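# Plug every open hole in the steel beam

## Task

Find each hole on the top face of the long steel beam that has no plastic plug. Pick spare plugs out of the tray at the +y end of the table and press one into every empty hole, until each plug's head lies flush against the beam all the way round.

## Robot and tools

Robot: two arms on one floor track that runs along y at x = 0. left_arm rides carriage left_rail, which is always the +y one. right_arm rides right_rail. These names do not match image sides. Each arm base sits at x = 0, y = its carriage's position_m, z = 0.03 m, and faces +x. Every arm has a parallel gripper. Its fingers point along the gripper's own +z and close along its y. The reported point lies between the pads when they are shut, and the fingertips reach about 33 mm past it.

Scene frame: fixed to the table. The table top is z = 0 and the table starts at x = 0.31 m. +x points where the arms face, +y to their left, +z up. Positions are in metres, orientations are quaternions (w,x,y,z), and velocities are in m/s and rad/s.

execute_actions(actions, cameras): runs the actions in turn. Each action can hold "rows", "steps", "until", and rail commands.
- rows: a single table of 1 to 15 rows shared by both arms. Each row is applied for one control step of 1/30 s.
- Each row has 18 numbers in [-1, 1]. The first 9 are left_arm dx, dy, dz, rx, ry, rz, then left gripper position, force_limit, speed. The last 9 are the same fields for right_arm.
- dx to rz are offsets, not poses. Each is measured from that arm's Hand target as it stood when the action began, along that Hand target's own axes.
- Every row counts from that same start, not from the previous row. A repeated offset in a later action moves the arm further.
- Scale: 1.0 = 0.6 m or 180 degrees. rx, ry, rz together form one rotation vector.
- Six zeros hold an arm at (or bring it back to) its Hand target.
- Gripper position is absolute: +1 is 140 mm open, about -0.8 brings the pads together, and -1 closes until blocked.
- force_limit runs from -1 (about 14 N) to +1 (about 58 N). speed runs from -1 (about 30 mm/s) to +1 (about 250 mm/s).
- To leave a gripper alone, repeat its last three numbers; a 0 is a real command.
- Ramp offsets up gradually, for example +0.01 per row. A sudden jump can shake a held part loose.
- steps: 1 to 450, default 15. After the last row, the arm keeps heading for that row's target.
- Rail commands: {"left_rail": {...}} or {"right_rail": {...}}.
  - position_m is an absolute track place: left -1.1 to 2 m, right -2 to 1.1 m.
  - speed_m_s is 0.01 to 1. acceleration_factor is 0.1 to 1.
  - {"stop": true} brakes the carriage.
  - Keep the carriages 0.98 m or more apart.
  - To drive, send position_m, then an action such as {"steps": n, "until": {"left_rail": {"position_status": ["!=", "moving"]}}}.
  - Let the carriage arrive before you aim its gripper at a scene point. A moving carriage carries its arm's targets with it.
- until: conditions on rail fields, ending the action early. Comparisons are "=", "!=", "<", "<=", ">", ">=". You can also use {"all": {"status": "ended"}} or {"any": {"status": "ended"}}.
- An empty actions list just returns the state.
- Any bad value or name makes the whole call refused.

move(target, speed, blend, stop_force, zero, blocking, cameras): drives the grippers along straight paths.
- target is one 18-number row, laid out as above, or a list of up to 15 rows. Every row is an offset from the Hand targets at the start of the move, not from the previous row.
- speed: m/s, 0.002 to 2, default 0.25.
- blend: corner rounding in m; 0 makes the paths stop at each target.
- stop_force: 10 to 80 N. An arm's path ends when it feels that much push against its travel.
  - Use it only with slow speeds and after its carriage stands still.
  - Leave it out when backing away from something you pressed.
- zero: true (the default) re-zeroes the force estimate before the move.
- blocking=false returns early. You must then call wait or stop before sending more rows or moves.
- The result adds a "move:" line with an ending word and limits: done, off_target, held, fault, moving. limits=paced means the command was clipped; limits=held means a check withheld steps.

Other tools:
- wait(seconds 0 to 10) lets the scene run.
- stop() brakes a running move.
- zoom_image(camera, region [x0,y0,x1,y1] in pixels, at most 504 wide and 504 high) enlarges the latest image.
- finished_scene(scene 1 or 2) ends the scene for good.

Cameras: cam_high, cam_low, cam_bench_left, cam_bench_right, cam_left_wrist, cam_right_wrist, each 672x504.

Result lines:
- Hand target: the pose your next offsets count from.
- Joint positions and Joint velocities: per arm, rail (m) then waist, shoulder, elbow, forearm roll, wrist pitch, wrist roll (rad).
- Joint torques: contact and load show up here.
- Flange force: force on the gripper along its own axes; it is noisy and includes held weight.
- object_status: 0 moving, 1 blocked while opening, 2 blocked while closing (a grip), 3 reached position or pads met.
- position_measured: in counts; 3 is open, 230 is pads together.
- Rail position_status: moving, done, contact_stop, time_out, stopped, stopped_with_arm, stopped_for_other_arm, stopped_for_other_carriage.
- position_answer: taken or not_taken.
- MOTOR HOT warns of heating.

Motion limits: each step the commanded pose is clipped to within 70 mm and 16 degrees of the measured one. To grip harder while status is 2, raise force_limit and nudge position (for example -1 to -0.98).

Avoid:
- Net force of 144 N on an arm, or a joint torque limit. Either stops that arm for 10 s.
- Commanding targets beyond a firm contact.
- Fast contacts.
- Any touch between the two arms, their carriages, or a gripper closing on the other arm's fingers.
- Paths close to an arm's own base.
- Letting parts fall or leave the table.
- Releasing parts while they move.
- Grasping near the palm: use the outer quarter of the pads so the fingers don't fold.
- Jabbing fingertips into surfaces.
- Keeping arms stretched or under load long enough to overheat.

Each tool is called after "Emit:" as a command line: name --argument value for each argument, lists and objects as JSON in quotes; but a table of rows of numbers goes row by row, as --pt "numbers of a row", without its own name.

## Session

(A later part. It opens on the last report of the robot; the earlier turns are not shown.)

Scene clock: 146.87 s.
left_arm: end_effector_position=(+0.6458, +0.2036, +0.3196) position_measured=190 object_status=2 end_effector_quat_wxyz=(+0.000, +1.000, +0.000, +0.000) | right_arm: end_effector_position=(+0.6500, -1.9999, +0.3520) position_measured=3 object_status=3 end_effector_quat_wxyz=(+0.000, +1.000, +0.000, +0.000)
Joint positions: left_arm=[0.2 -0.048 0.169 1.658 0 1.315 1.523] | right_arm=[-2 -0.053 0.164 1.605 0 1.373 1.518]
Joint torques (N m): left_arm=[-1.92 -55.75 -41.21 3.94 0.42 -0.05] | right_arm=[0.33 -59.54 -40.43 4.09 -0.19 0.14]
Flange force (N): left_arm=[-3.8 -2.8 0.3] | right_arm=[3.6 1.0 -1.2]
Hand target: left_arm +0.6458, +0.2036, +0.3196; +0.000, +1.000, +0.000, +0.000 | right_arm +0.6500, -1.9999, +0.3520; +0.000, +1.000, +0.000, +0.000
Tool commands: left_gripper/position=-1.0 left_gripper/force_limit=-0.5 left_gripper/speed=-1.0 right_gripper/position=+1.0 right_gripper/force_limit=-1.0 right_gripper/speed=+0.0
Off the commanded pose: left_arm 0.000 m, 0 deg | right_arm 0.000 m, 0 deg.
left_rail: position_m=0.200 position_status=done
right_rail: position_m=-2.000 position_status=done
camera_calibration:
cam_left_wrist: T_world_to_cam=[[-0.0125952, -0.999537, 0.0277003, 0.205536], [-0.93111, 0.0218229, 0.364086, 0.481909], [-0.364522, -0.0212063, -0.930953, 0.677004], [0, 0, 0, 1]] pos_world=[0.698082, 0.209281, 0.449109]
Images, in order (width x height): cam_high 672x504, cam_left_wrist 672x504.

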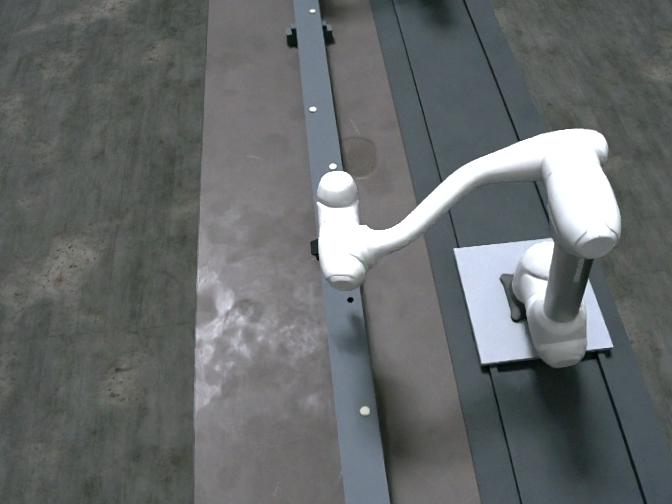

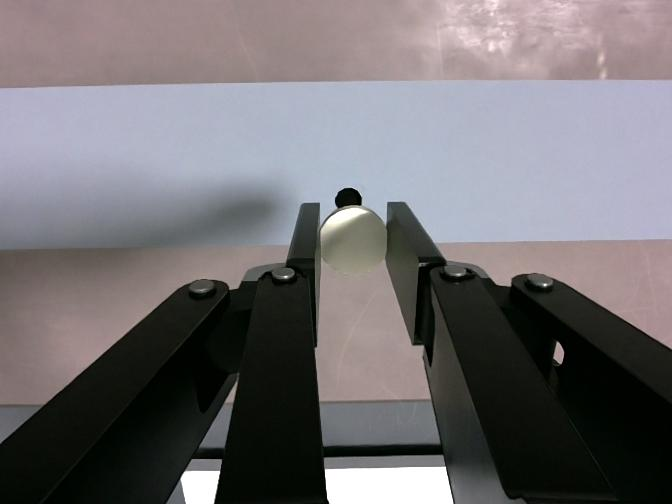

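Emit:
move --target '[-0.1,0.012,0.12,0,0,0,-1,-0.5,-1,0,0,0,0,0,0,1,-1,0]' --speed 0.2 --cameras '["cam_left_wrist","cam_low"]'

Emit:
zoom_image --camera "cam_low" --region '[410, 130, 530, 250]'

Emit:
zoom_image --camera "cam_left_wrist" --region '[250, 80, 450, 280]'

Scene clock: 157.10 s.
left_arm: end_effector_position=(+0.5858, +0.1964, +0.2476) position_measured=190 object_status=2 end_effector_quat_wxyz=(+0.000, +1.000, +0.000, +0.000) | right_arm: end_effector_position=(+0.6500, -1.9999, +0.3520) position_measured=3 object_status=3 end_effector_quat_wxyz=(+0.000, +1.000, +0.000, +0.000)
Joint positions: left_arm=[0.2 -0.065 0.114 1.859 0 1.169 1.506] | right_arm=[-2 -0.053 0.164 1.605 0 1.373 1.518]
Joint torques (N m): left_arm=[-1.21 -47.96 -39.71 3.88 0.38 0.02] | right_arm=[0.37 -60.11 -40.51 4.06 -0.25 0.14]
Flange force (N): left_arm=[-5.0 -1.9 -0.2] | right_arm=[5.3 0.6 -0.1]
Hand target: left_arm +0.5858, +0.1964, +0.2476; +0.000, +1.000, +0.000, +0.000 | right_arm +0.6500, -1.9999, +0.3520; +0.000, +1.000, +0.000, +0.000
Off the commanded pose: left_arm 0.000 m, 0 deg | right_arm 0.000 m, 0 deg.
left_rail: position_m=0.200 position_status=done
right_rail: position_m=-2.000 position_status=done
move: done
camera_calibration:
cam_left_wrist: T_world_to_cam=[[-0.0125601, -0.999535, 0.0277939, 0.19952], [-0.93111, 0.0218244, 0.364084, 0.452415], [-0.364521, -0.0213063, -0.930951, 0.587971], [0, 0, 0, 1]] pos_world=[0.638082, 0.202081, 0.37711]
Images, in order (width x height): cam_low 672x504, cam_left_wrist 672x504.

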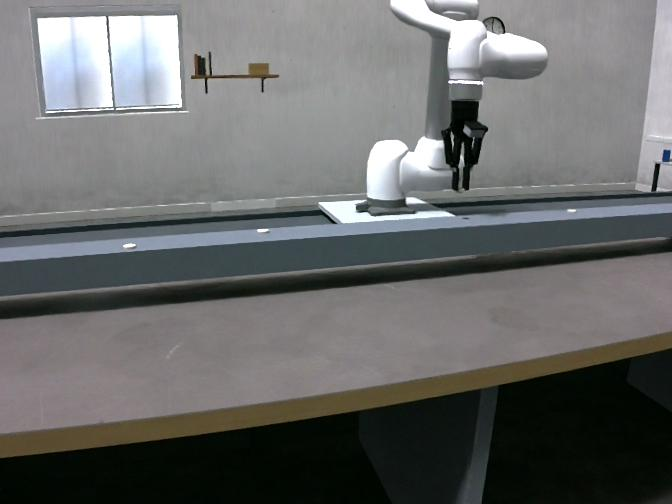

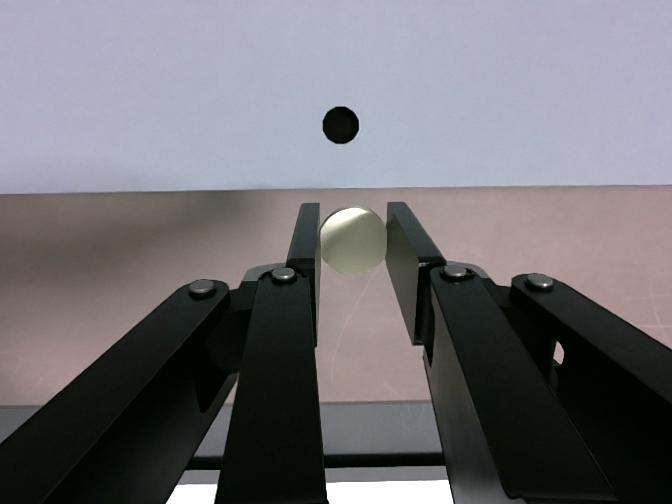

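Scaled by 4.200 from the camera's 672x504 image, which has a finer 960x720 frame.

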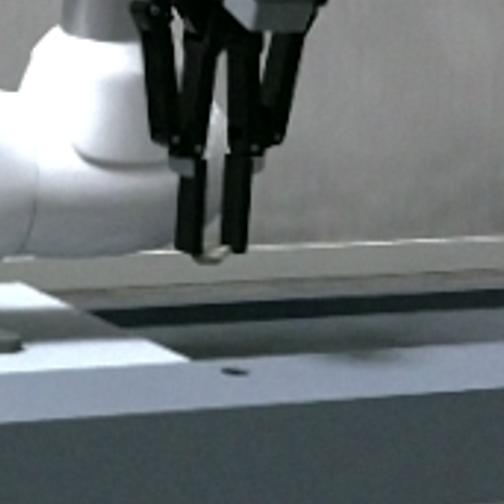

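Scaled by 2.520 from the camera's 672x504 image, which has a finer 960x720 frame.

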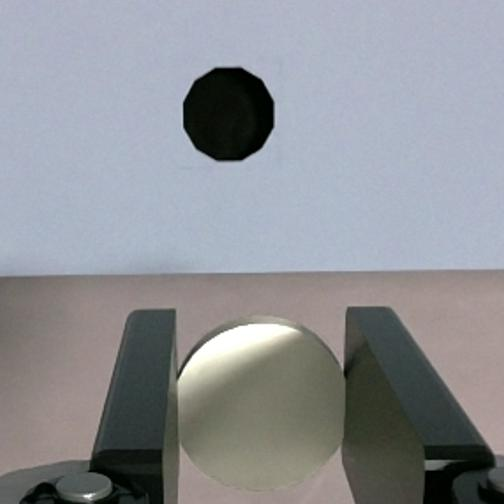

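Emit:
move --target '[0.0677,-0.004,0.046,0,0,0,-1,-0.5,-1,0,0,0,0,0,0,1,-1,0]' --speed 0.15 --cameras '["cam_left_wrist","cam_low"]'

Emit:
zoom_image --camera "cam_low" --region '[440, 170, 500, 230]'

Emit:
zoom_image --camera "cam_left_wrist" --region '[280, 150, 430, 300]'

Scene clock: 170.90 s.
left_arm: end_effector_position=(+0.6264, +0.1988, +0.2201) position_measured=190 object_status=2 end_effector_quat_wxyz=(+0.000, +1.000, +0.000, +0.000) | right_arm: end_effector_position=(+0.6500, -1.9999, +0.3520) position_measured=3 object_status=3 end_effector_quat_wxyz=(+0.000, +1.000, +0.000, +0.000)
Joint positions: left_arm=[0.2 -0.057 0.194 1.817 0 1.13 1.514] | right_arm=[-2 -0.053 0.164 1.605 0 1.373 1.518]
Joint torques (N m): left_arm=[-1.5 -55.25 -38.77 3.72 0.34 -0.02] | right_arm=[0.1 -59.56 -40.4 4.15 -0.21 0.11]
Flange force (N): left_arm=[-5.6 -2.4 -1.4] | right_arm=[4.4 0.3 -0.8]
Hand target: left_arm +0.6264, +0.1988, +0.2200; +0.000, +1.000, +0.000, +0.000 | right_arm +0.6500, -1.9999, +0.3520; +0.000, +1.000, +0.000, +0.000
Off the commanded pose: left_arm 0.000 m, 0 deg | right_arm 0.000 m, 0 deg.
left_rail: position_m=0.200 position_status=done
right_rail: position_m=-2.000 position_status=done
move: done
camera_calibration:
cam_left_wrist: T_world_to_cam=[[-0.0125981, -0.999537, 0.0276996, 0.203252], [-0.931144, 0.0218234, 0.363999, 0.500231], [-0.364435, -0.0212066, -0.930987, 0.577154], [0, 0, 0, 1]] pos_world=[0.678683, 0.204481, 0.349609]
Images, in order (width x height): cam_low 672x504, cam_left_wrist 672x504.

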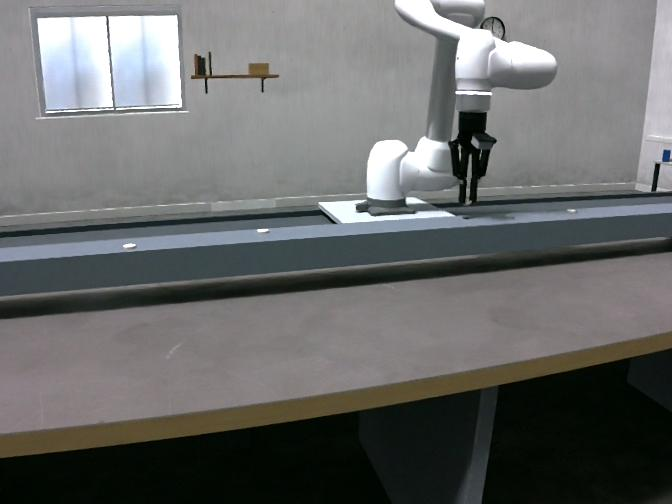

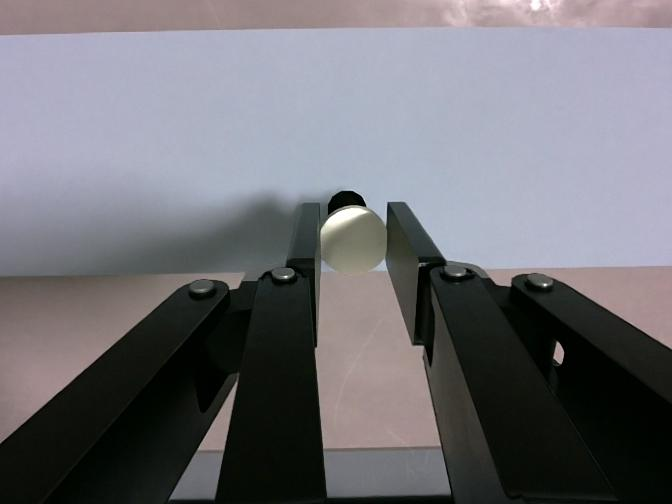

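Scaled by 8.400 from the camera's 672x504 image, which has a finer 960x720 frame.

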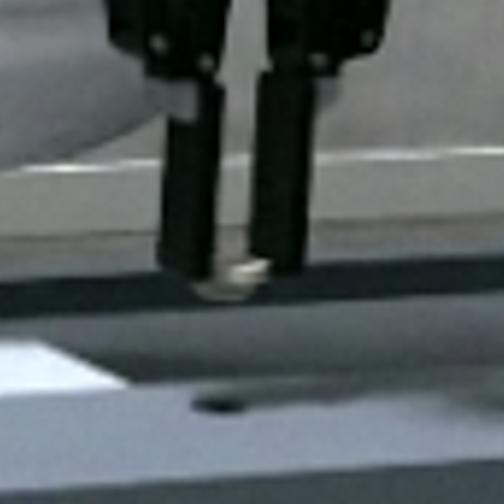

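Scaled by 3.360 from the camera's 672x504 image, which has a finer 960x720 frame.

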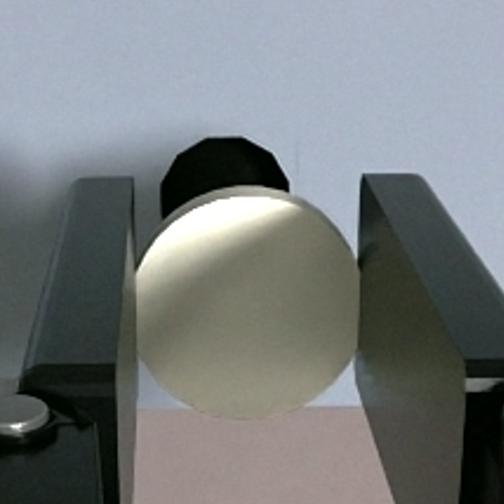

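Emit:
move --target '[0,0,0.045,0,0,0,-1,-0.5,-1,0,0,0,0,0,0,1,-1,0]' --speed 0.04 --stop_force 12 --cameras '["cam_left_wrist","cam_low"]'

Emit:
zoom_image --camera "cam_low" --region '[440, 180, 500, 240]'

Emit:
zoom_image --camera "cam_left_wrist" --region '[280, 150, 430, 300]'

Scene clock: 193.33 s.
left_arm: end_effector_position=(+0.6264, +0.1988, +0.1930) position_measured=190 object_status=2 end_effector_quat_wxyz=(+0.000, +1.000, +0.000, +0.000) | right_arm: end_effector_position=(+0.6500, -1.9999, +0.3520) position_measured=3 object_status=3 end_effector_quat_wxyz=(+0.000, +1.000, +0.000, +0.000)
Joint positions: left_arm=[0.2 -0.057 0.215 1.845 0 1.082 1.514] | right_arm=[-2 -0.053 0.164 1.605 0 1.373 1.518]
Joint torques (N m): left_arm=[-1.72 -56.75 -37.79 3.67 0.34 -0.01] | right_arm=[0.17 -59.56 -40.5 4.07 -0.17 0.11]
Flange force (N): left_arm=[-4.8 -2.7 -1.4] | right_arm=[3.6 0.5 -0.9]
Hand target: left_arm +0.6264, +0.1988, +0.1930; +0.000, +1.000, +0.000, +0.000 | right_arm +0.6500, -1.9999, +0.3520; +0.000, +1.000, +0.000, +0.000
Off the commanded pose: left_arm 0.000 m, 0 deg | right_arm 0.000 m, 0 deg.
left_rail: position_m=0.200 position_status=done
right_rail: position_m=-2.000 position_status=done
move: done
camera_calibration:
cam_left_wrist: T_world_to_cam=[[-0.0125952, -0.999537, 0.0277003, 0.204001], [-0.93111, 0.0218229, 0.364086, 0.510044], [-0.364522, -0.0212063, -0.930953, 0.551972], [0, 0, 0, 1]] pos_world=[0.678682, 0.204481, 0.322509]
Images, in order (width x height): cam_low 672x504, cam_left_wrist 672x504.

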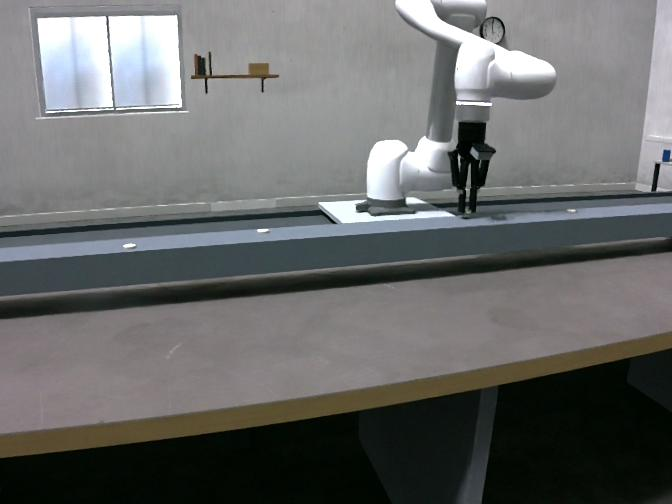

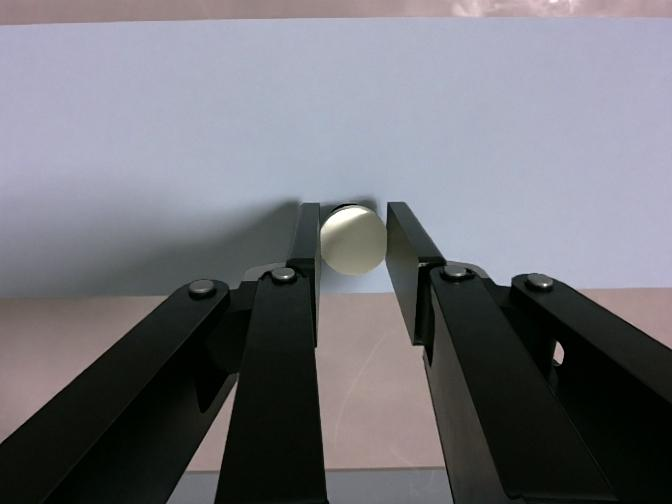

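Scaled by 8.400 from the camera's 672x504 image, which has a finer 960x720 frame.

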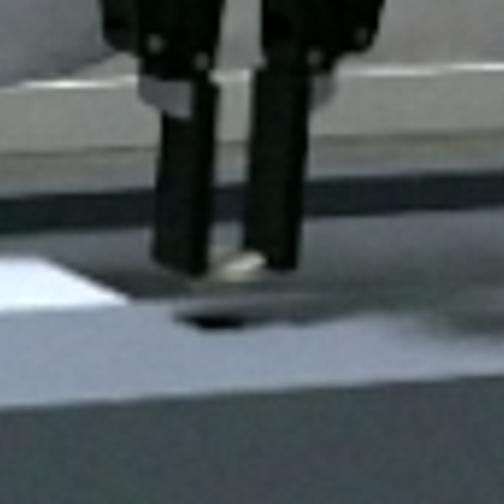

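Scaled by 3.360 from the camera's 672x504 image, which has a finer 960x720 frame.

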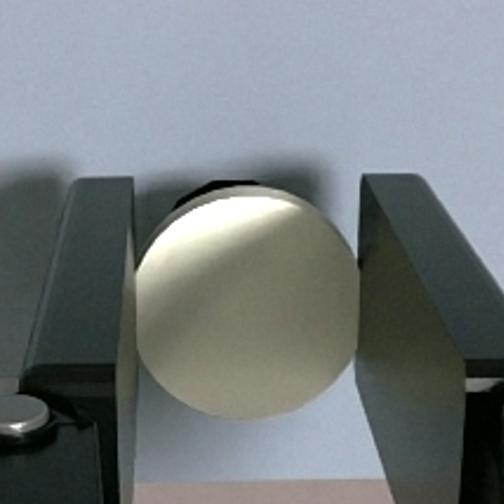

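Emit:
move --target '[0.0005,-0.0008,0.04,0,0,0,-1,-0.5,-1,0,0,0,0,0,0,1,-1,0]' --speed 0.015 --stop_force 15 --cameras '["cam_left_wrist","cam_low"]'

Emit:
zoom_image --camera "cam_low" --region '[440, 180, 500, 240]'

Emit:
zoom_image --camera "cam_left_wrist" --region '[280, 150, 430, 300]'

Scene clock: 208.47 s.
left_arm: end_effector_position=(+0.6267, +0.1993, +0.1743) position_measured=190 object_status=2 end_effector_quat_wxyz=(+0.000, +1.000, +0.000, +0.000) | right_arm: end_effector_position=(+0.6500, -1.9999, +0.3520) position_measured=3 object_status=3 end_effector_quat_wxyz=(+0.000, +1.000, +0.000, +0.000)
Joint positions: left_arm=[0.2 -0.056 0.23 1.864 0 1.048 1.514] | right_arm=[-2 -0.053 0.164 1.605 0 1.373 1.518]
Joint torques (N m): left_arm=[-9.36 -47.81 -28.03 -0.81 1.26 -0.07] | right_arm=[-0.01 -60.1 -40.42 4.13 -0.18 0.17]
Flange force (N): left_arm=[-2.3 -15.2 -17.6] | right_arm=[4.1 0.1 -1.2]
Hand target: left_arm +0.6267, +0.1993, +0.1743; +0.000, +1.000, +0.000, +0.000 (not the last commanded pose) | right_arm +0.6500, -1.9999, +0.3520; +0.000, +1.000, +0.000, +0.000
Off the commanded pose: left_arm 0.005 m, 0 deg | right_arm 0.000 m, 0 deg.
left_rail: position_m=0.200 position_status=done
right_rail: position_m=-2.000 position_status=done
move: contact (left_arm)
camera_calibration:
cam_left_wrist: T_world_to_cam=[[-0.0125701, -0.999543, 0.0274793, 0.204974], [-0.931076, 0.021721, 0.364179, 0.517093], [-0.36461, -0.0210075, -0.930923, 0.53469], [0, 0, 0, 1]] pos_world=[0.678982, 0.204881, 0.303809]
Images, in order (width x height): cam_low 672x504, cam_left_wrist 672x504.

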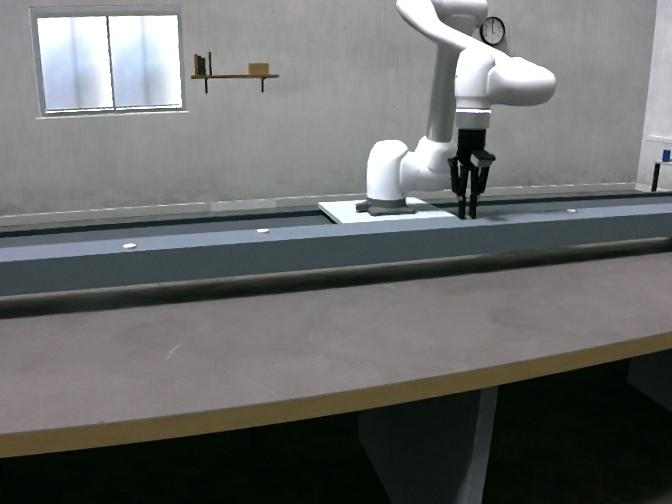

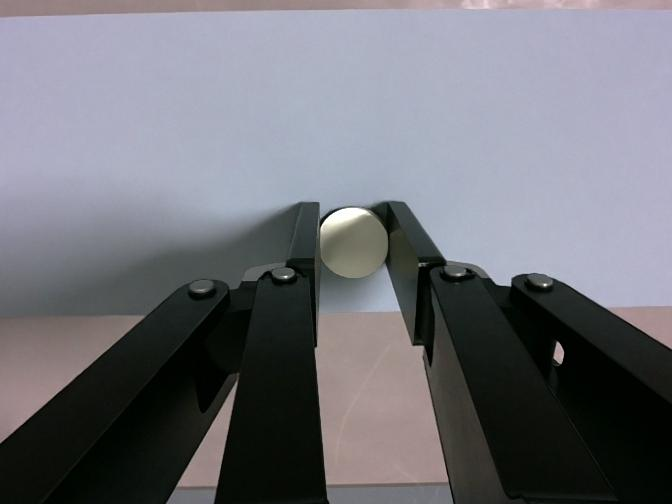

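Scaled by 8.400 from the camera's 672x504 image, which has a finer 960x720 frame.

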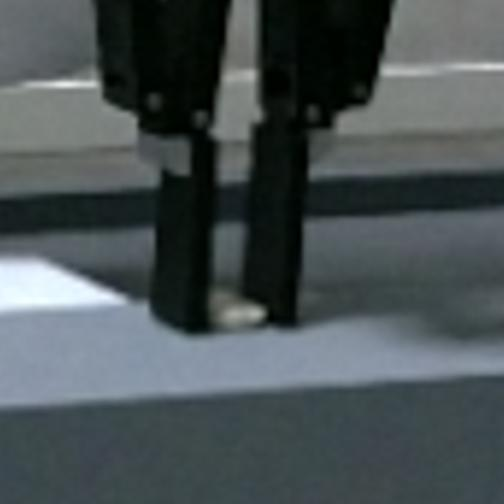

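Scaled by 3.360 from the camera's 672x504 image, which has a finer 960x720 frame.

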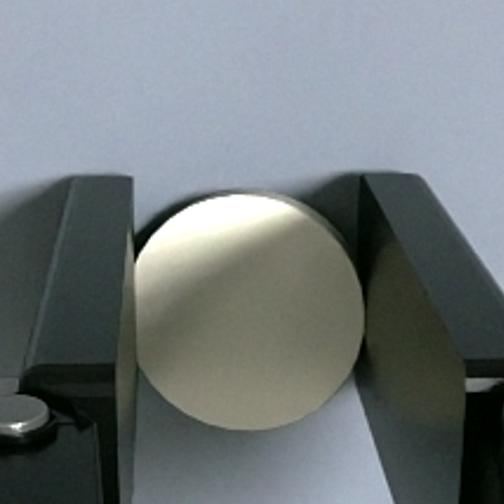

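Emit:
move --target '[0,0,0,0,0,0,-0.25,-0.5,-1,0,0,0,0,0,0,1,-1,0]' --cameras '[]'

Emit:
move --target '[0,0,-0.08,0,0,0,-0.25,-0.5,-1,0,0,0,0,0,0,1,-1,0]' --speed 0.1 --cameras '["cam_left_wrist","cam_low"]'

Emit:
zoom_image --camera "cam_low" --region '[440, 180, 500, 240]'

Emit:
zoom_image --camera "cam_left_wrist" --region '[280, 120, 430, 270]'

Scene clock: 219.00 s.
left_arm: end_effector_position=(+0.6267, +0.1992, +0.1743) position_measured=160 object_status=0 end_effector_quat_wxyz=(+0.000, +1.000, +0.000, +0.000) | right_arm: end_effector_position=(+0.6500, -1.9999, +0.3520) position_measured=3 object_status=3 end_effector_quat_wxyz=(+0.000, +1.000, +0.000, +0.000)
Joint positions: left_arm=[0.2 -0.056 0.23 1.864 0 1.048 1.514] | right_arm=[-2 -0.053 0.164 1.605 0 1.373 1.518]
Joint torques (N m): left_arm=[-1.63 -57.35 -37.22 3.6 0.38 0.01] | right_arm=[0.1 -59.8 -40.47 4.11 -0.18 0.15]
Flange force (N): left_arm=[-5.7 -2.6 -1.9] | right_arm=[5.0 0.7 -0.3]
Hand target: left_arm +0.6267, +0.1992, +0.1743; +0.000, +1.000, +0.000, +0.000 | right_arm +0.6500, -1.9999, +0.3520; +0.000, +1.000, +0.000, +0.000
Off the commanded pose: left_arm 0.000 m, 0 deg | right_arm 0.000 m, 0 deg.
left_rail: position_m=0.200 position_status=done
right_rail: position_m=-2.000 position_status=done
move: done
No camera images: "cameras" was empty.

Scene clock: 219.80 s.
left_arm: end_effector_position=(+0.6267, +0.1992, +0.2223) position_measured=160 object_status=3 end_effector_quat_wxyz=(+0.000, +1.000, +0.000, +0.000) | right_arm: end_effector_position=(+0.6500, -1.9999, +0.3520) position_measured=3 object_status=3 end_effector_quat_wxyz=(+0.000, +1.000, +0.000, +0.000)
Joint positions: left_arm=[0.2 -0.056 0.193 1.814 0 1.135 1.514] | right_arm=[-2 -0.053 0.164 1.605 0 1.373 1.518]
Joint torques (N m): left_arm=[-1.57 -55.53 -38.83 3.86 0.43 -0.03] | right_arm=[0.39 -60.06 -40.5 4.12 -0.17 0.11]
Flange force (N): left_arm=[-4.9 -2.5 -0.8] | right_arm=[4.1 0.8 -1.1]
Hand target: left_arm +0.6267, +0.1992, +0.2223; +0.000, +1.000, +0.000, +0.000 | right_arm +0.6500, -1.9999, +0.3520; +0.000, +1.000, +0.000, +0.000
Off the commanded pose: left_arm 0.000 m, 0 deg | right_arm 0.000 m, 0 deg.
left_rail: position_m=0.200 position_status=done
right_rail: position_m=-2.000 position_status=done
move: done
camera_calibration:
cam_left_wrist: T_world_to_cam=[[-0.0126654, -0.999541, 0.0275132, 0.203708], [-0.931108, 0.0218201, 0.36409, 0.499645], [-0.364524, -0.0210064, -0.930957, 0.579328], [0, 0, 0, 1]] pos_world=[0.678982, 0.204881, 0.351809]
Images, in order (width x height): cam_low 672x504, cam_left_wrist 672x504.

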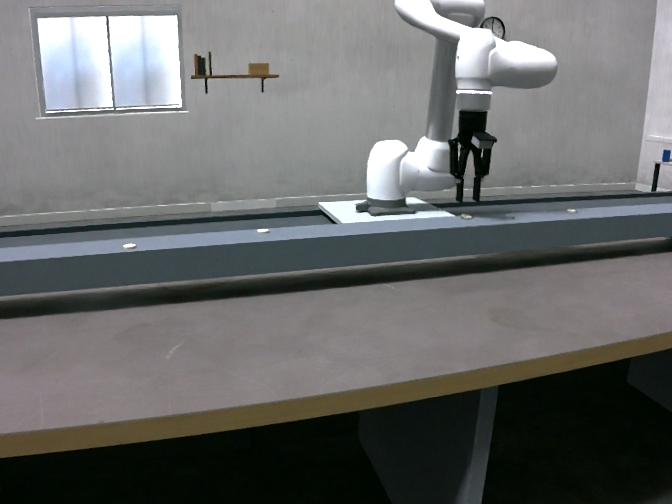

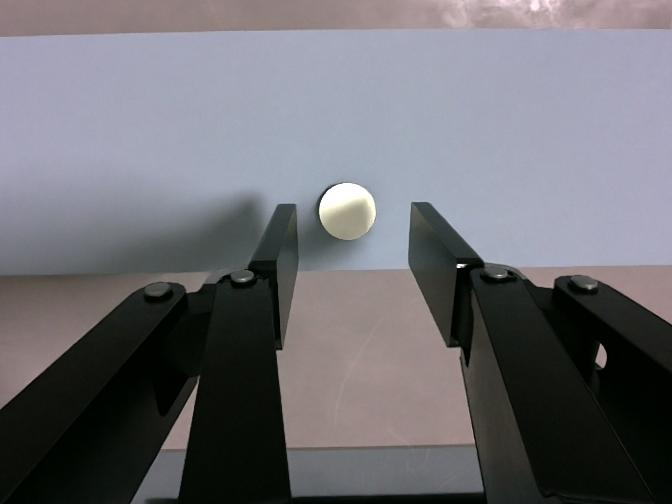

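Scaled by 8.400 from the camera's 672x504 image, which has a finer 960x720 frame.

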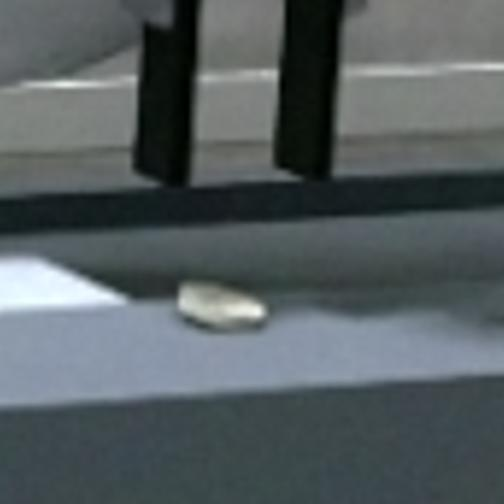

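Scaled by 3.360 from the camera's 672x504 image, which has a finer 960x720 frame.

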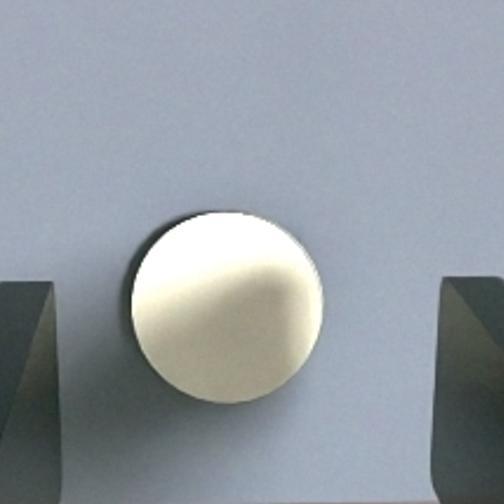

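Emit:
move --target '[-0.0005,0,0.04,0,0,0,-1,-1,0,0,0,0,0,0,0,1,-1,0]' --speed 0.1 --cameras '[]'

Emit:
move --target '[0,0,0.06,0,0,0,-1,-1,0,0,0,0,0,0,0,1,-1,0]' --speed 0.015 --stop_force 45 --cameras '["cam_left_wrist","cam_low"]'

Emit:
move --target '[-0.03,0,-0.1,0,0,0,-1,-1,0,0,0,0,0,0,0,1,-1,0]' --speed 0.1 --cameras '["cam_left_wrist","cam_low"]'

Emit:
zoom_image --camera "cam_low" --region '[440, 180, 500, 240]'

Emit:
zoom_image --camera "cam_left_wrist" --region '[280, 80, 430, 230]'

Scene clock: 239.87 s.
left_arm: end_effector_position=(+0.6264, +0.1993, +0.1983) position_measured=234 object_status=3 end_effector_quat_wxyz=(+0.000, +1.000, +0.000, +0.000) | right_arm: end_effector_position=(+0.6500, -1.9999, +0.3520) position_measured=3 object_status=3 end_effector_quat_wxyz=(+0.000, +1.000, +0.000, +0.000)
Joint positions: left_arm=[0.2 -0.056 0.21 1.84 0 1.091 1.514] | right_arm=[-2 -0.053 0.164 1.605 0 1.373 1.518]
Joint torques (N m): left_arm=[-1.55 -56.12 -37.95 3.68 0.35 -0.05] | right_arm=[0.23 -59.84 -40.71 4.1 -0.19 0.14]
Flange force (N): left_arm=[-5.2 -2.5 -1.5] | right_arm=[3.8 0.6 -0.3]
Hand target: left_arm +0.6264, +0.1993, +0.1983; +0.000, +1.000, +0.000, +0.000 | right_arm +0.6500, -1.9999, +0.3520; +0.000, +1.000, +0.000, +0.000
Off the commanded pose: left_arm 0.000 m, 0 deg | right_arm 0.000 m, 0 deg.
left_rail: position_m=0.200 position_status=done
right_rail: position_m=-2.000 position_status=done
move: done
No camera images: "cameras" was empty.

Scene clock: 241.83 s.
left_arm: end_effector_position=(+0.6265, +0.1993, +0.1778) position_measured=234 object_status=3 end_effector_quat_wxyz=(+0.000, +1.000, +0.000, +0.000) | right_arm: end_effector_position=(+0.6500, -1.9999, +0.3520) position_measured=3 object_status=3 end_effector_quat_wxyz=(+0.000, +1.000, +0.000, +0.000)
Joint positions: left_arm=[0.2 -0.056 0.227 1.861 0 1.053 1.514] | right_arm=[-2 -0.053 0.164 1.605 0 1.373 1.518]
Joint torques (N m): left_arm=[-2.01 -17.03 -14.9 3.53 -5.55 -0.03] | right_arm=[-0.08 -59.89 -40.61 4.09 -0.2 0.13]
Flange force (N): left_arm=[-19.4 -3.2 -68.0] | right_arm=[4.7 0.1 -0.2]
Hand target: left_arm +0.6265, +0.1993, +0.1777; +0.000, +1.000, +0.000, +0.000 (not the last commanded pose) | right_arm +0.6500, -1.9999, +0.3520; +0.000, +1.000, +0.000, +0.000
Off the commanded pose: left_arm 0.015 m, 0 deg | right_arm 0.000 m, 0 deg.
left_rail: position_m=0.200 position_status=done
right_rail: position_m=-2.000 position_status=done
move: contact (left_arm)
camera_calibration:
cam_left_wrist: T_world_to_cam=[[-0.012677, -0.999541, 0.0275086, 0.204938], [-0.931257, 0.0218207, 0.363709, 0.515787], [-0.364142, -0.0210068, -0.931106, 0.537578], [0, 0, 0, 1]] pos_world=[0.678683, 0.204881, 0.307308]
Images, in order (width x height): cam_low 672x504, cam_left_wrist 672x504.

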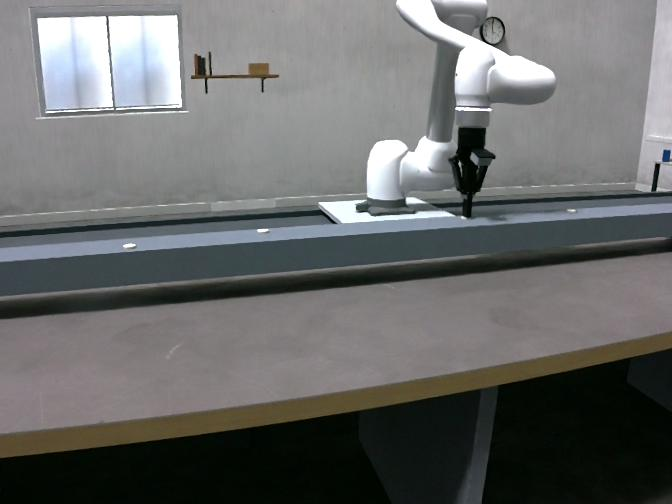

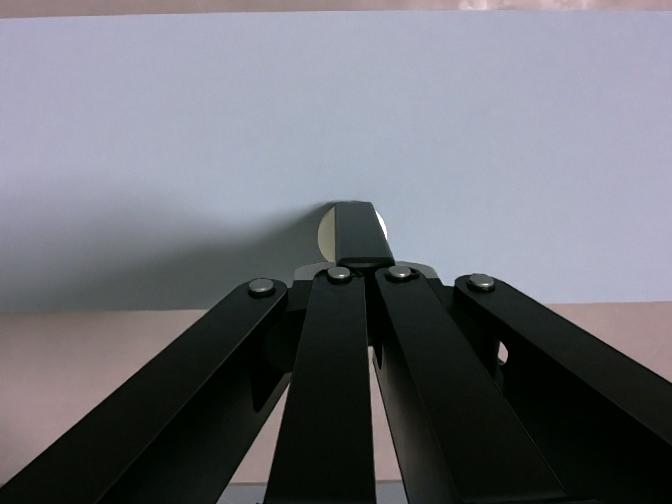

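Scene clock: 242.77 s.
left_arm: end_effector_position=(+0.6085, +0.1993, +0.2377) position_measured=234 object_status=3 end_effector_quat_wxyz=(+0.000, +1.000, +0.000, +0.000) | right_arm: end_effector_position=(+0.6500, -1.9999, +0.3520) position_measured=3 object_status=3 end_effector_quat_wxyz=(+0.000, +1.000, +0.000, +0.000)
Joint positions: left_arm=[0.2 -0.058 0.155 1.83 0 1.157 1.513] | right_arm=[-2 -0.053 0.164 1.605 0 1.373 1.518]
Joint torques (N m): left_arm=[-1.55 -52 -39.03 3.9 0.38 0.01] | right_arm=[0.13 -59.64 -40.44 4.09 -0.17 0.17]
Flange force (N): left_arm=[-4.5 -2.5 -1.0] | right_arm=[4.9 0.8 -0.3]
Hand target: left_arm +0.6085, +0.1993, +0.2377; +0.000, +1.000, +0.000, +0.000 | right_arm +0.6500, -1.9999, +0.3520; +0.000, +1.000, +0.000, +0.000
Off the commanded pose: left_arm 0.000 m, 0 deg | right_arm 0.000 m, 0 deg.
left_rail: position_m=0.200 position_status=done
right_rail: position_m=-2.000 position_status=done
move: done
camera_calibration:
cam_left_wrist: T_world_to_cam=[[-0.0126742, -0.999541, 0.0275093, 0.203059], [-0.931223, 0.0218203, 0.363796, 0.477184], [-0.364229, -0.0210065, -0.931072, 0.586842], [0, 0, 0, 1]] pos_world=[0.660683, 0.204881, 0.367209]
Images, in order (width x height): cam_low 672x504, cam_left_wrist 672x504.

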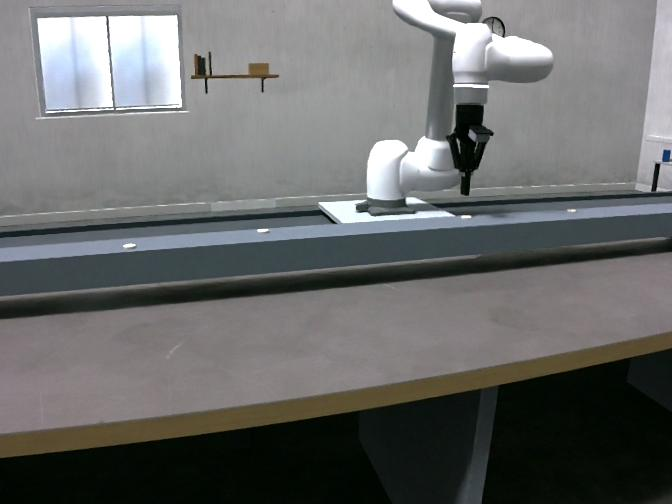

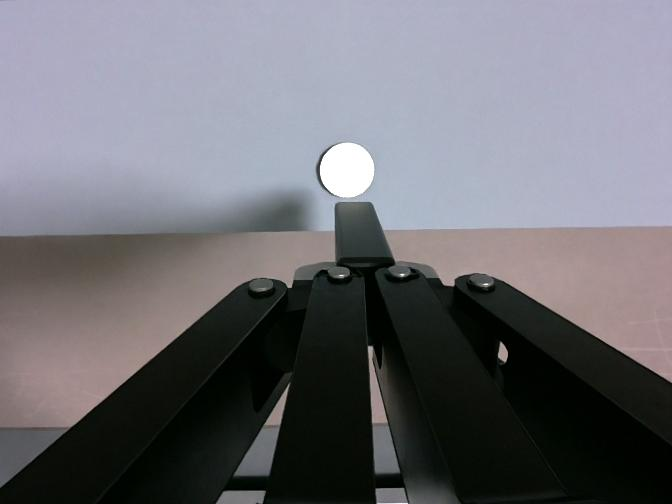

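Scaled by 8.400 from the camera's 672x504 image, which has a finer 960x720 frame.

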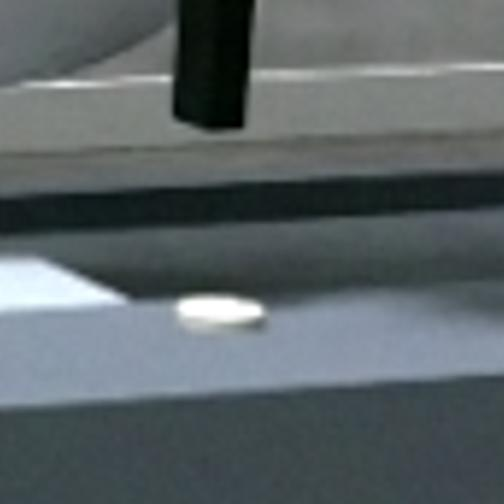

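Scaled by 3.360 from the camera's 672x504 image, which has a finer 960x720 frame.

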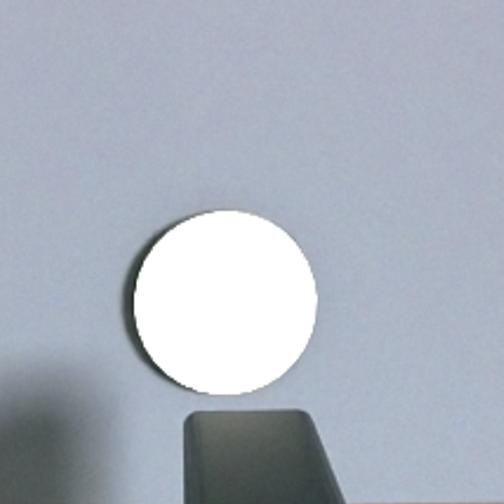

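Emit:
zoom_image --camera "cam_low" --region '[430, 190, 600, 240]'

Emit:
zoom_image --camera "cam_low" --region '[240, 205, 300, 265]'

Scaled by 2.965 from the camera's 672x504 image, which has a finer 960x720 frame.

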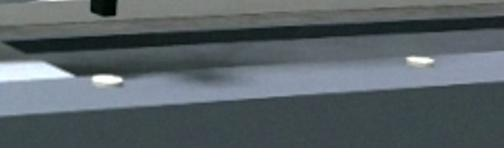

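Scaled by 8.400 from the camera's 672x504 image, which has a finer 960x720 frame.

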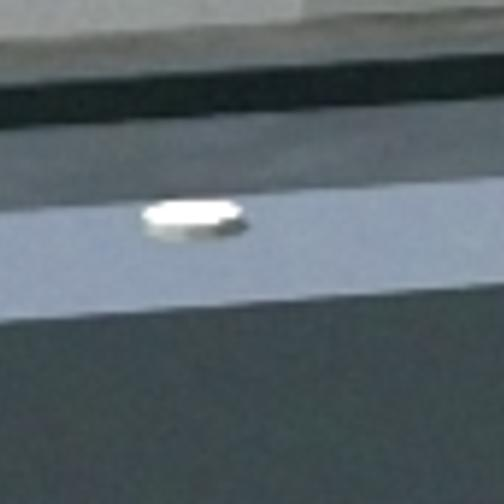

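Emit:
move --target '[0.03,0.012,0.085,0,0,0,-1,-1,0,0,0,0,0,0,0,1,-1,0]' --speed 0.1 --cameras '[]'

Emit:
move --target '[0,0,0.04,0,0,0,-1,-1,0,0,0,0,0,0,0,1,-1,0]' --speed 0.015 --stop_force 55 --cameras '[]'

Emit:
move --target '[0,-0.012,-0.015,0,0,0,-1,-1,0,0,0,0,0,0,0,1,-1,0]' --speed 0.1 --cameras '[]'

Emit:
move --target '[0,0,0.04,0,0,0,-1,-1,0,0,0,0,0,0,0,1,-1,0]' --speed 0.015 --stop_force 55 --cameras '[]'

Emit:
move --target '[0,0,-0.15,0,0,0,-1,-1,0,0,0,0,0,0,0,1,-1,0]' --speed 0.2 --cameras '["cam_low"]'

Emit:
zoom_image --camera "cam_low" --region '[440, 180, 500, 240]'

Emit:
zoom_image --camera "cam_low" --region '[540, 180, 600, 240]'

Scene clock: 261.23 s.
left_arm: end_effector_position=(+0.6264, +0.1921, +0.1868) position_measured=234 object_status=3 end_effector_quat_wxyz=(+0.000, +1.000, +0.000, +0.000) | right_arm: end_effector_position=(+0.6500, -1.9999, +0.3520) position_measured=3 object_status=3 end_effector_quat_wxyz=(+0.000, +1.000, +0.000, +0.000)
Joint positions: left_arm=[0.2 -0.068 0.22 1.852 0 1.07 1.503] | right_arm=[-2 -0.053 0.164 1.605 0 1.373 1.518]
Joint torques (N m): left_arm=[-1.43 -56.45 -37.47 3.65 0.41 0.07] | right_arm=[-0.06 -59.62 -40.68 4.09 -0.21 0.08]
Flange force (N): left_arm=[-5.1 -2.1 -1.5] | right_arm=[3.9 0.5 -0.4]
Hand target: left_arm +0.6265, +0.1921, +0.1867; +0.000, +1.000, +0.000, +0.000 | right_arm +0.6500, -1.9999, +0.3520; +0.000, +1.000, +0.000, +0.000
Off the commanded pose: left_arm 0.000 m, 0 deg | right_arm 0.000 m, 0 deg.
left_rail: position_m=0.200 position_status=done
right_rail: position_m=-2.000 position_status=done
move: done
No camera images: "cameras" was empty.

Scene clock: 262.87 s.
left_arm: end_effector_position=(+0.6266, +0.1920, +0.1776) position_measured=234 object_status=3 end_effector_quat_wxyz=(+0.000, +1.000, +0.000, +0.000) | right_arm: end_effector_position=(+0.6500, -1.9999, +0.3520) position_measured=3 object_status=3 end_effector_quat_wxyz=(+0.000, +1.000, +0.000, +0.000)
Joint positions: left_arm=[0.2 -0.068 0.227 1.861 0 1.052 1.503] | right_arm=[-2 -0.053 0.164 1.605 0 1.373 1.518]
Joint torques (N m): left_arm=[-1.27 -10.37 -10.23 4.16 -6.02 0] | right_arm=[0.07 -59.66 -40.51 4.15 -0.23 0.16]
Flange force (N): left_arm=[-19.9 -2.2 -78.7] | right_arm=[4.2 0.5 -0.6]
Hand target: left_arm +0.6266, +0.1920, +0.1775; +0.000, +1.000, +0.000, +0.000 (not the last commanded pose) | right_arm +0.6500, -1.9999, +0.3520; +0.000, +1.000, +0.000, +0.000
Off the commanded pose: left_arm 0.015 m, 0 deg | right_arm 0.000 m, 0 deg.
left_rail: position_m=0.200 position_status=done
right_rail: position_m=-2.000 position_status=done
move: contact (left_arm)
No camera images: "cameras" was empty.

Scene clock: 263.57 s.
left_arm: end_effector_position=(+0.6266, +0.1993, +0.1865) position_measured=234 object_status=3 end_effector_quat_wxyz=(+0.000, +1.000, +0.000, +0.000) | right_arm: end_effector_position=(+0.6500, -1.9999, +0.3520) position_measured=3 object_status=3 end_effector_quat_wxyz=(+0.000, +1.000, +0.000, +0.000)
Joint positions: left_arm=[0.2 -0.056 0.22 1.852 0 1.069 1.514] | right_arm=[-2 -0.053 0.164 1.605 0 1.373 1.518]
Joint torques (N m): left_arm=[-0.8 -57.36 -37.71 3.68 0.39 -0.05] | right_arm=[0.2 -59.66 -40.55 4.1 -0.17 0.11]
Flange force (N): left_arm=[-4.8 -1.3 -1.0] | right_arm=[4.6 1.0 -0.3]
Hand target: left_arm +0.6266, +0.1992, +0.1865; +0.000, +1.000, +0.000, +0.000 | right_arm +0.6500, -1.9999, +0.3520; +0.000, +1.000, +0.000, +0.000
Off the commanded pose: left_arm 0.000 m, 0 deg | right_arm 0.000 m, 0 deg.
left_rail: position_m=0.200 position_status=done
right_rail: position_m=-2.000 position_status=done
move: done
No camera images: "cameras" was empty.

Scene clock: 265.20 s.
left_arm: end_effector_position=(+0.6268, +0.1992, +0.1775) position_measured=234 object_status=3 end_effector_quat_wxyz=(+0.000, +1.000, +0.000, +0.001) | right_arm: end_effector_position=(+0.6500, -1.9999, +0.3520) position_measured=3 object_status=3 end_effector_quat_wxyz=(+0.000, +1.000, +0.000, +0.000)
Joint positions: left_arm=[0.2 -0.056 0.227 1.861 0 1.052 1.514] | right_arm=[-2 -0.053 0.164 1.605 0 1.373 1.518]
Joint torques (N m): left_arm=[-2.48 -4.66 -7.34 3.62 -6.86 -0.02] | right_arm=[0.41 -60.03 -40.53 4.07 -0.18 0.13]
Flange force (N): left_arm=[-22.5 -4.0 -88.0] | right_arm=[5.0 1.1 -0.2]
Hand target: left_arm +0.6268, +0.1992, +0.1775; +0.000, +1.000, +0.000, +0.001 (not the last commanded pose) | right_arm +0.6500, -1.9999, +0.3520; +0.000, +1.000, +0.000, +0.000
Off the commanded pose: left_arm 0.015 m, 0 deg | right_arm 0.000 m, 0 deg.
left_rail: position_m=0.200 position_status=done
right_rail: position_m=-2.000 position_status=done
move: contact (left_arm)
No camera images: "cameras" was empty.

Scene clock: 266.00 s.
left_arm: end_effector_position=(+0.6266, +0.1993, +0.2675) position_measured=234 object_status=3 end_effector_quat_wxyz=(+0.000, +1.000, +0.000, +0.001) | right_arm: end_effector_position=(+0.6500, -1.9999, +0.3520) position_measured=3 object_status=3 end_effector_quat_wxyz=(+0.000, +1.000, +0.000, +0.000)
Joint positions: left_arm=[0.2 -0.056 0.164 1.762 0 1.215 1.514] | right_arm=[-2 -0.053 0.164 1.605 0 1.373 1.518]
Joint torques (N m): left_arm=[-1.53 -53.62 -40.01 3.95 0.43 -0.01] | right_arm=[0.53 -59.76 -40.67 4.08 -0.2 0.17]
Flange force (N): left_arm=[-5.2 -2.4 -0.9] | right_arm=[4.1 1.6 -0.3]
Hand target: left_arm +0.6266, +0.1992, +0.2675; +0.000, +1.000, +0.000, +0.001 | right_arm +0.6500, -1.9999, +0.3520; +0.000, +1.000, +0.000, +0.000
Off the commanded pose: left_arm 0.000 m, 0 deg | right_arm 0.000 m, 0 deg.
left_rail: position_m=0.200 position_status=done
right_rail: position_m=-2.000 position_status=done
move: done
Images, in order (width x height): cam_low 672x504.

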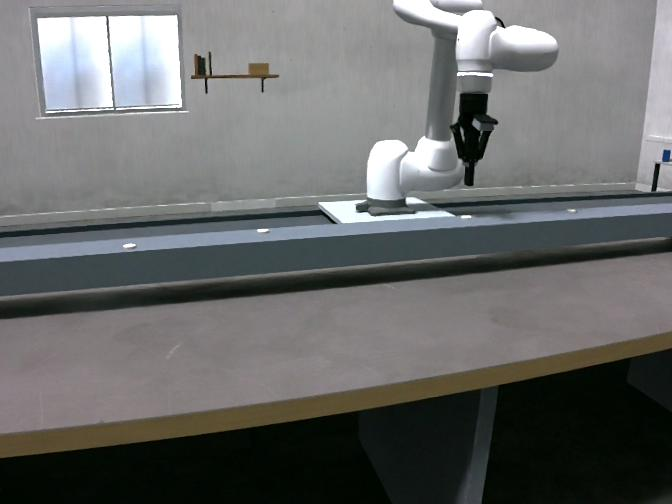

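Scaled by 8.400 from the camera's 672x504 image, which has a finer 960x720 frame.

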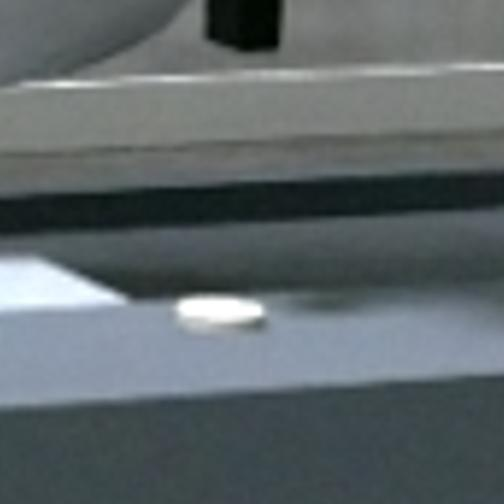

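Scaled by 8.400 from the camera's 672x504 image, which has a finer 960x720 frame.

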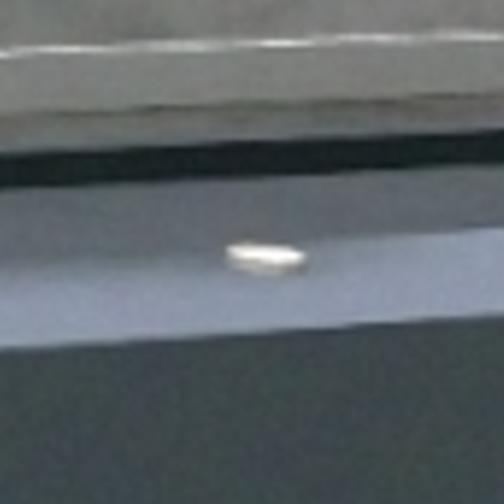

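Emit:
execute_actions --actions '[{"left_rail":{"position_m":2.0},"steps":300,"until":{"left_rail":{"position_status":["!=","moving"]}}}]' --cameras '[]'

Emit:
move --target '[0.040,-0.762,0.3,0,0,0,-0.3,-1,0,0,0,0,0,0,0,1,-1,0]' --cameras '["cam_left_wrist"]'

Scene clock: 282.13 s.
left_arm: end_effector_position=(+0.6266, +1.9992, +0.2675) position_measured=234 object_status=3 end_effector_quat_wxyz=(+0.000, +1.000, +0.000, +0.001) | right_arm: end_effector_position=(+0.6500, -1.9999, +0.3520) position_measured=3 object_status=3 end_effector_quat_wxyz=(+0.000, +1.000, +0.000, +0.000)
Joint positions: left_arm=[2 -0.056 0.164 1.762 0 1.215 1.514] | right_arm=[-2 -0.053 0.164 1.605 0 1.373 1.518]
Joint torques (N m): left_arm=[-1.67 -53.35 -40.17 3.82 0.34 -0.02] | right_arm=[0.39 -59.57 -40.59 4.09 -0.29 0.14]
Flange force (N): left_arm=[-5.6 -2.6 -0.8] | right_arm=[3.8 1.1 -0.9]
Hand target: left_arm +0.6266, +1.9992, +0.2675; +0.000, +1.000, +0.000, +0.001 | right_arm +0.6500, -1.9999, +0.3520; +0.000, +1.000, +0.000, +0.000
Tool commands: left_gripper/position=-1.0 left_gripper/force_limit=-1.0 left_gripper/speed=+0.0 right_gripper/position=+1.0 right_gripper/force_limit=-1.0 right_gripper/speed=+0.0
Off the commanded pose: left_arm 0.000 m, 0 deg | right_arm 0.000 m, 0 deg.
left_rail: position_m=2.000 position_status=done
right_rail: position_m=-2.000 position_status=done
No camera images: "cameras" was empty.

Scene clock: 284.50 s.
left_arm: end_effector_position=(+0.6510, +2.4565, +0.0877) position_measured=167 object_status=3 end_effector_quat_wxyz=(+0.000, +1.000, +0.000, +0.001) | right_arm: end_effector_position=(+0.6500, -1.9999, +0.3520) position_measured=3 object_status=3 end_effector_quat_wxyz=(+0.000, +1.000, +0.000, +0.000)
Joint positions: left_arm=[2 0.568 0.54 1.586 -0.001 1.015 2.14] | right_arm=[-2 -0.053 0.164 1.605 0 1.373 1.518]
Joint torques (N m): left_arm=[-1.97 -84.8 -36.29 3.52 0.43 0.02] | right_arm=[0.17 -59.43 -40.47 4.13 -0.19 0.13]
Flange force (N): left_arm=[-8.0 2.7 -4.3] | right_arm=[4.1 0.7 -0.6]
Hand target: left_arm +0.6509, +2.4565, +0.0876; +0.000, +1.000, +0.000, +0.001 | right_arm +0.6500, -1.9999, +0.3520; +0.000, +1.000, +0.000, +0.000
Off the commanded pose: left_arm 0.000 m, 0 deg | right_arm 0.000 m, 0 deg.
left_rail: position_m=2.000 position_status=done
right_rail: position_m=-2.000 position_status=done
move: done
camera_calibration:
cam_left_wrist: T_world_to_cam=[[-0.0127093, -0.999541, 0.0274938, 2.46392], [-0.931682, 0.0218208, 0.362619, 0.522565], [-0.363052, -0.0210069, -0.931532, 0.509313], [0, 0, 0, 1]] pos_world=[0.703086, 2.46208, 0.217208]
Images, in order (width x height): cam_left_wrist 672x504.

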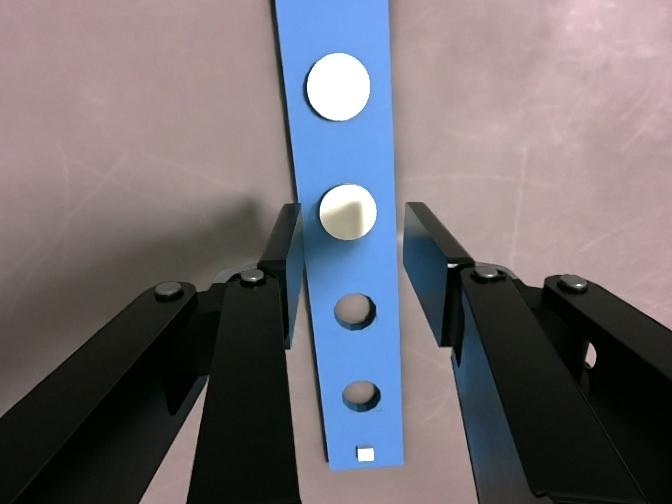

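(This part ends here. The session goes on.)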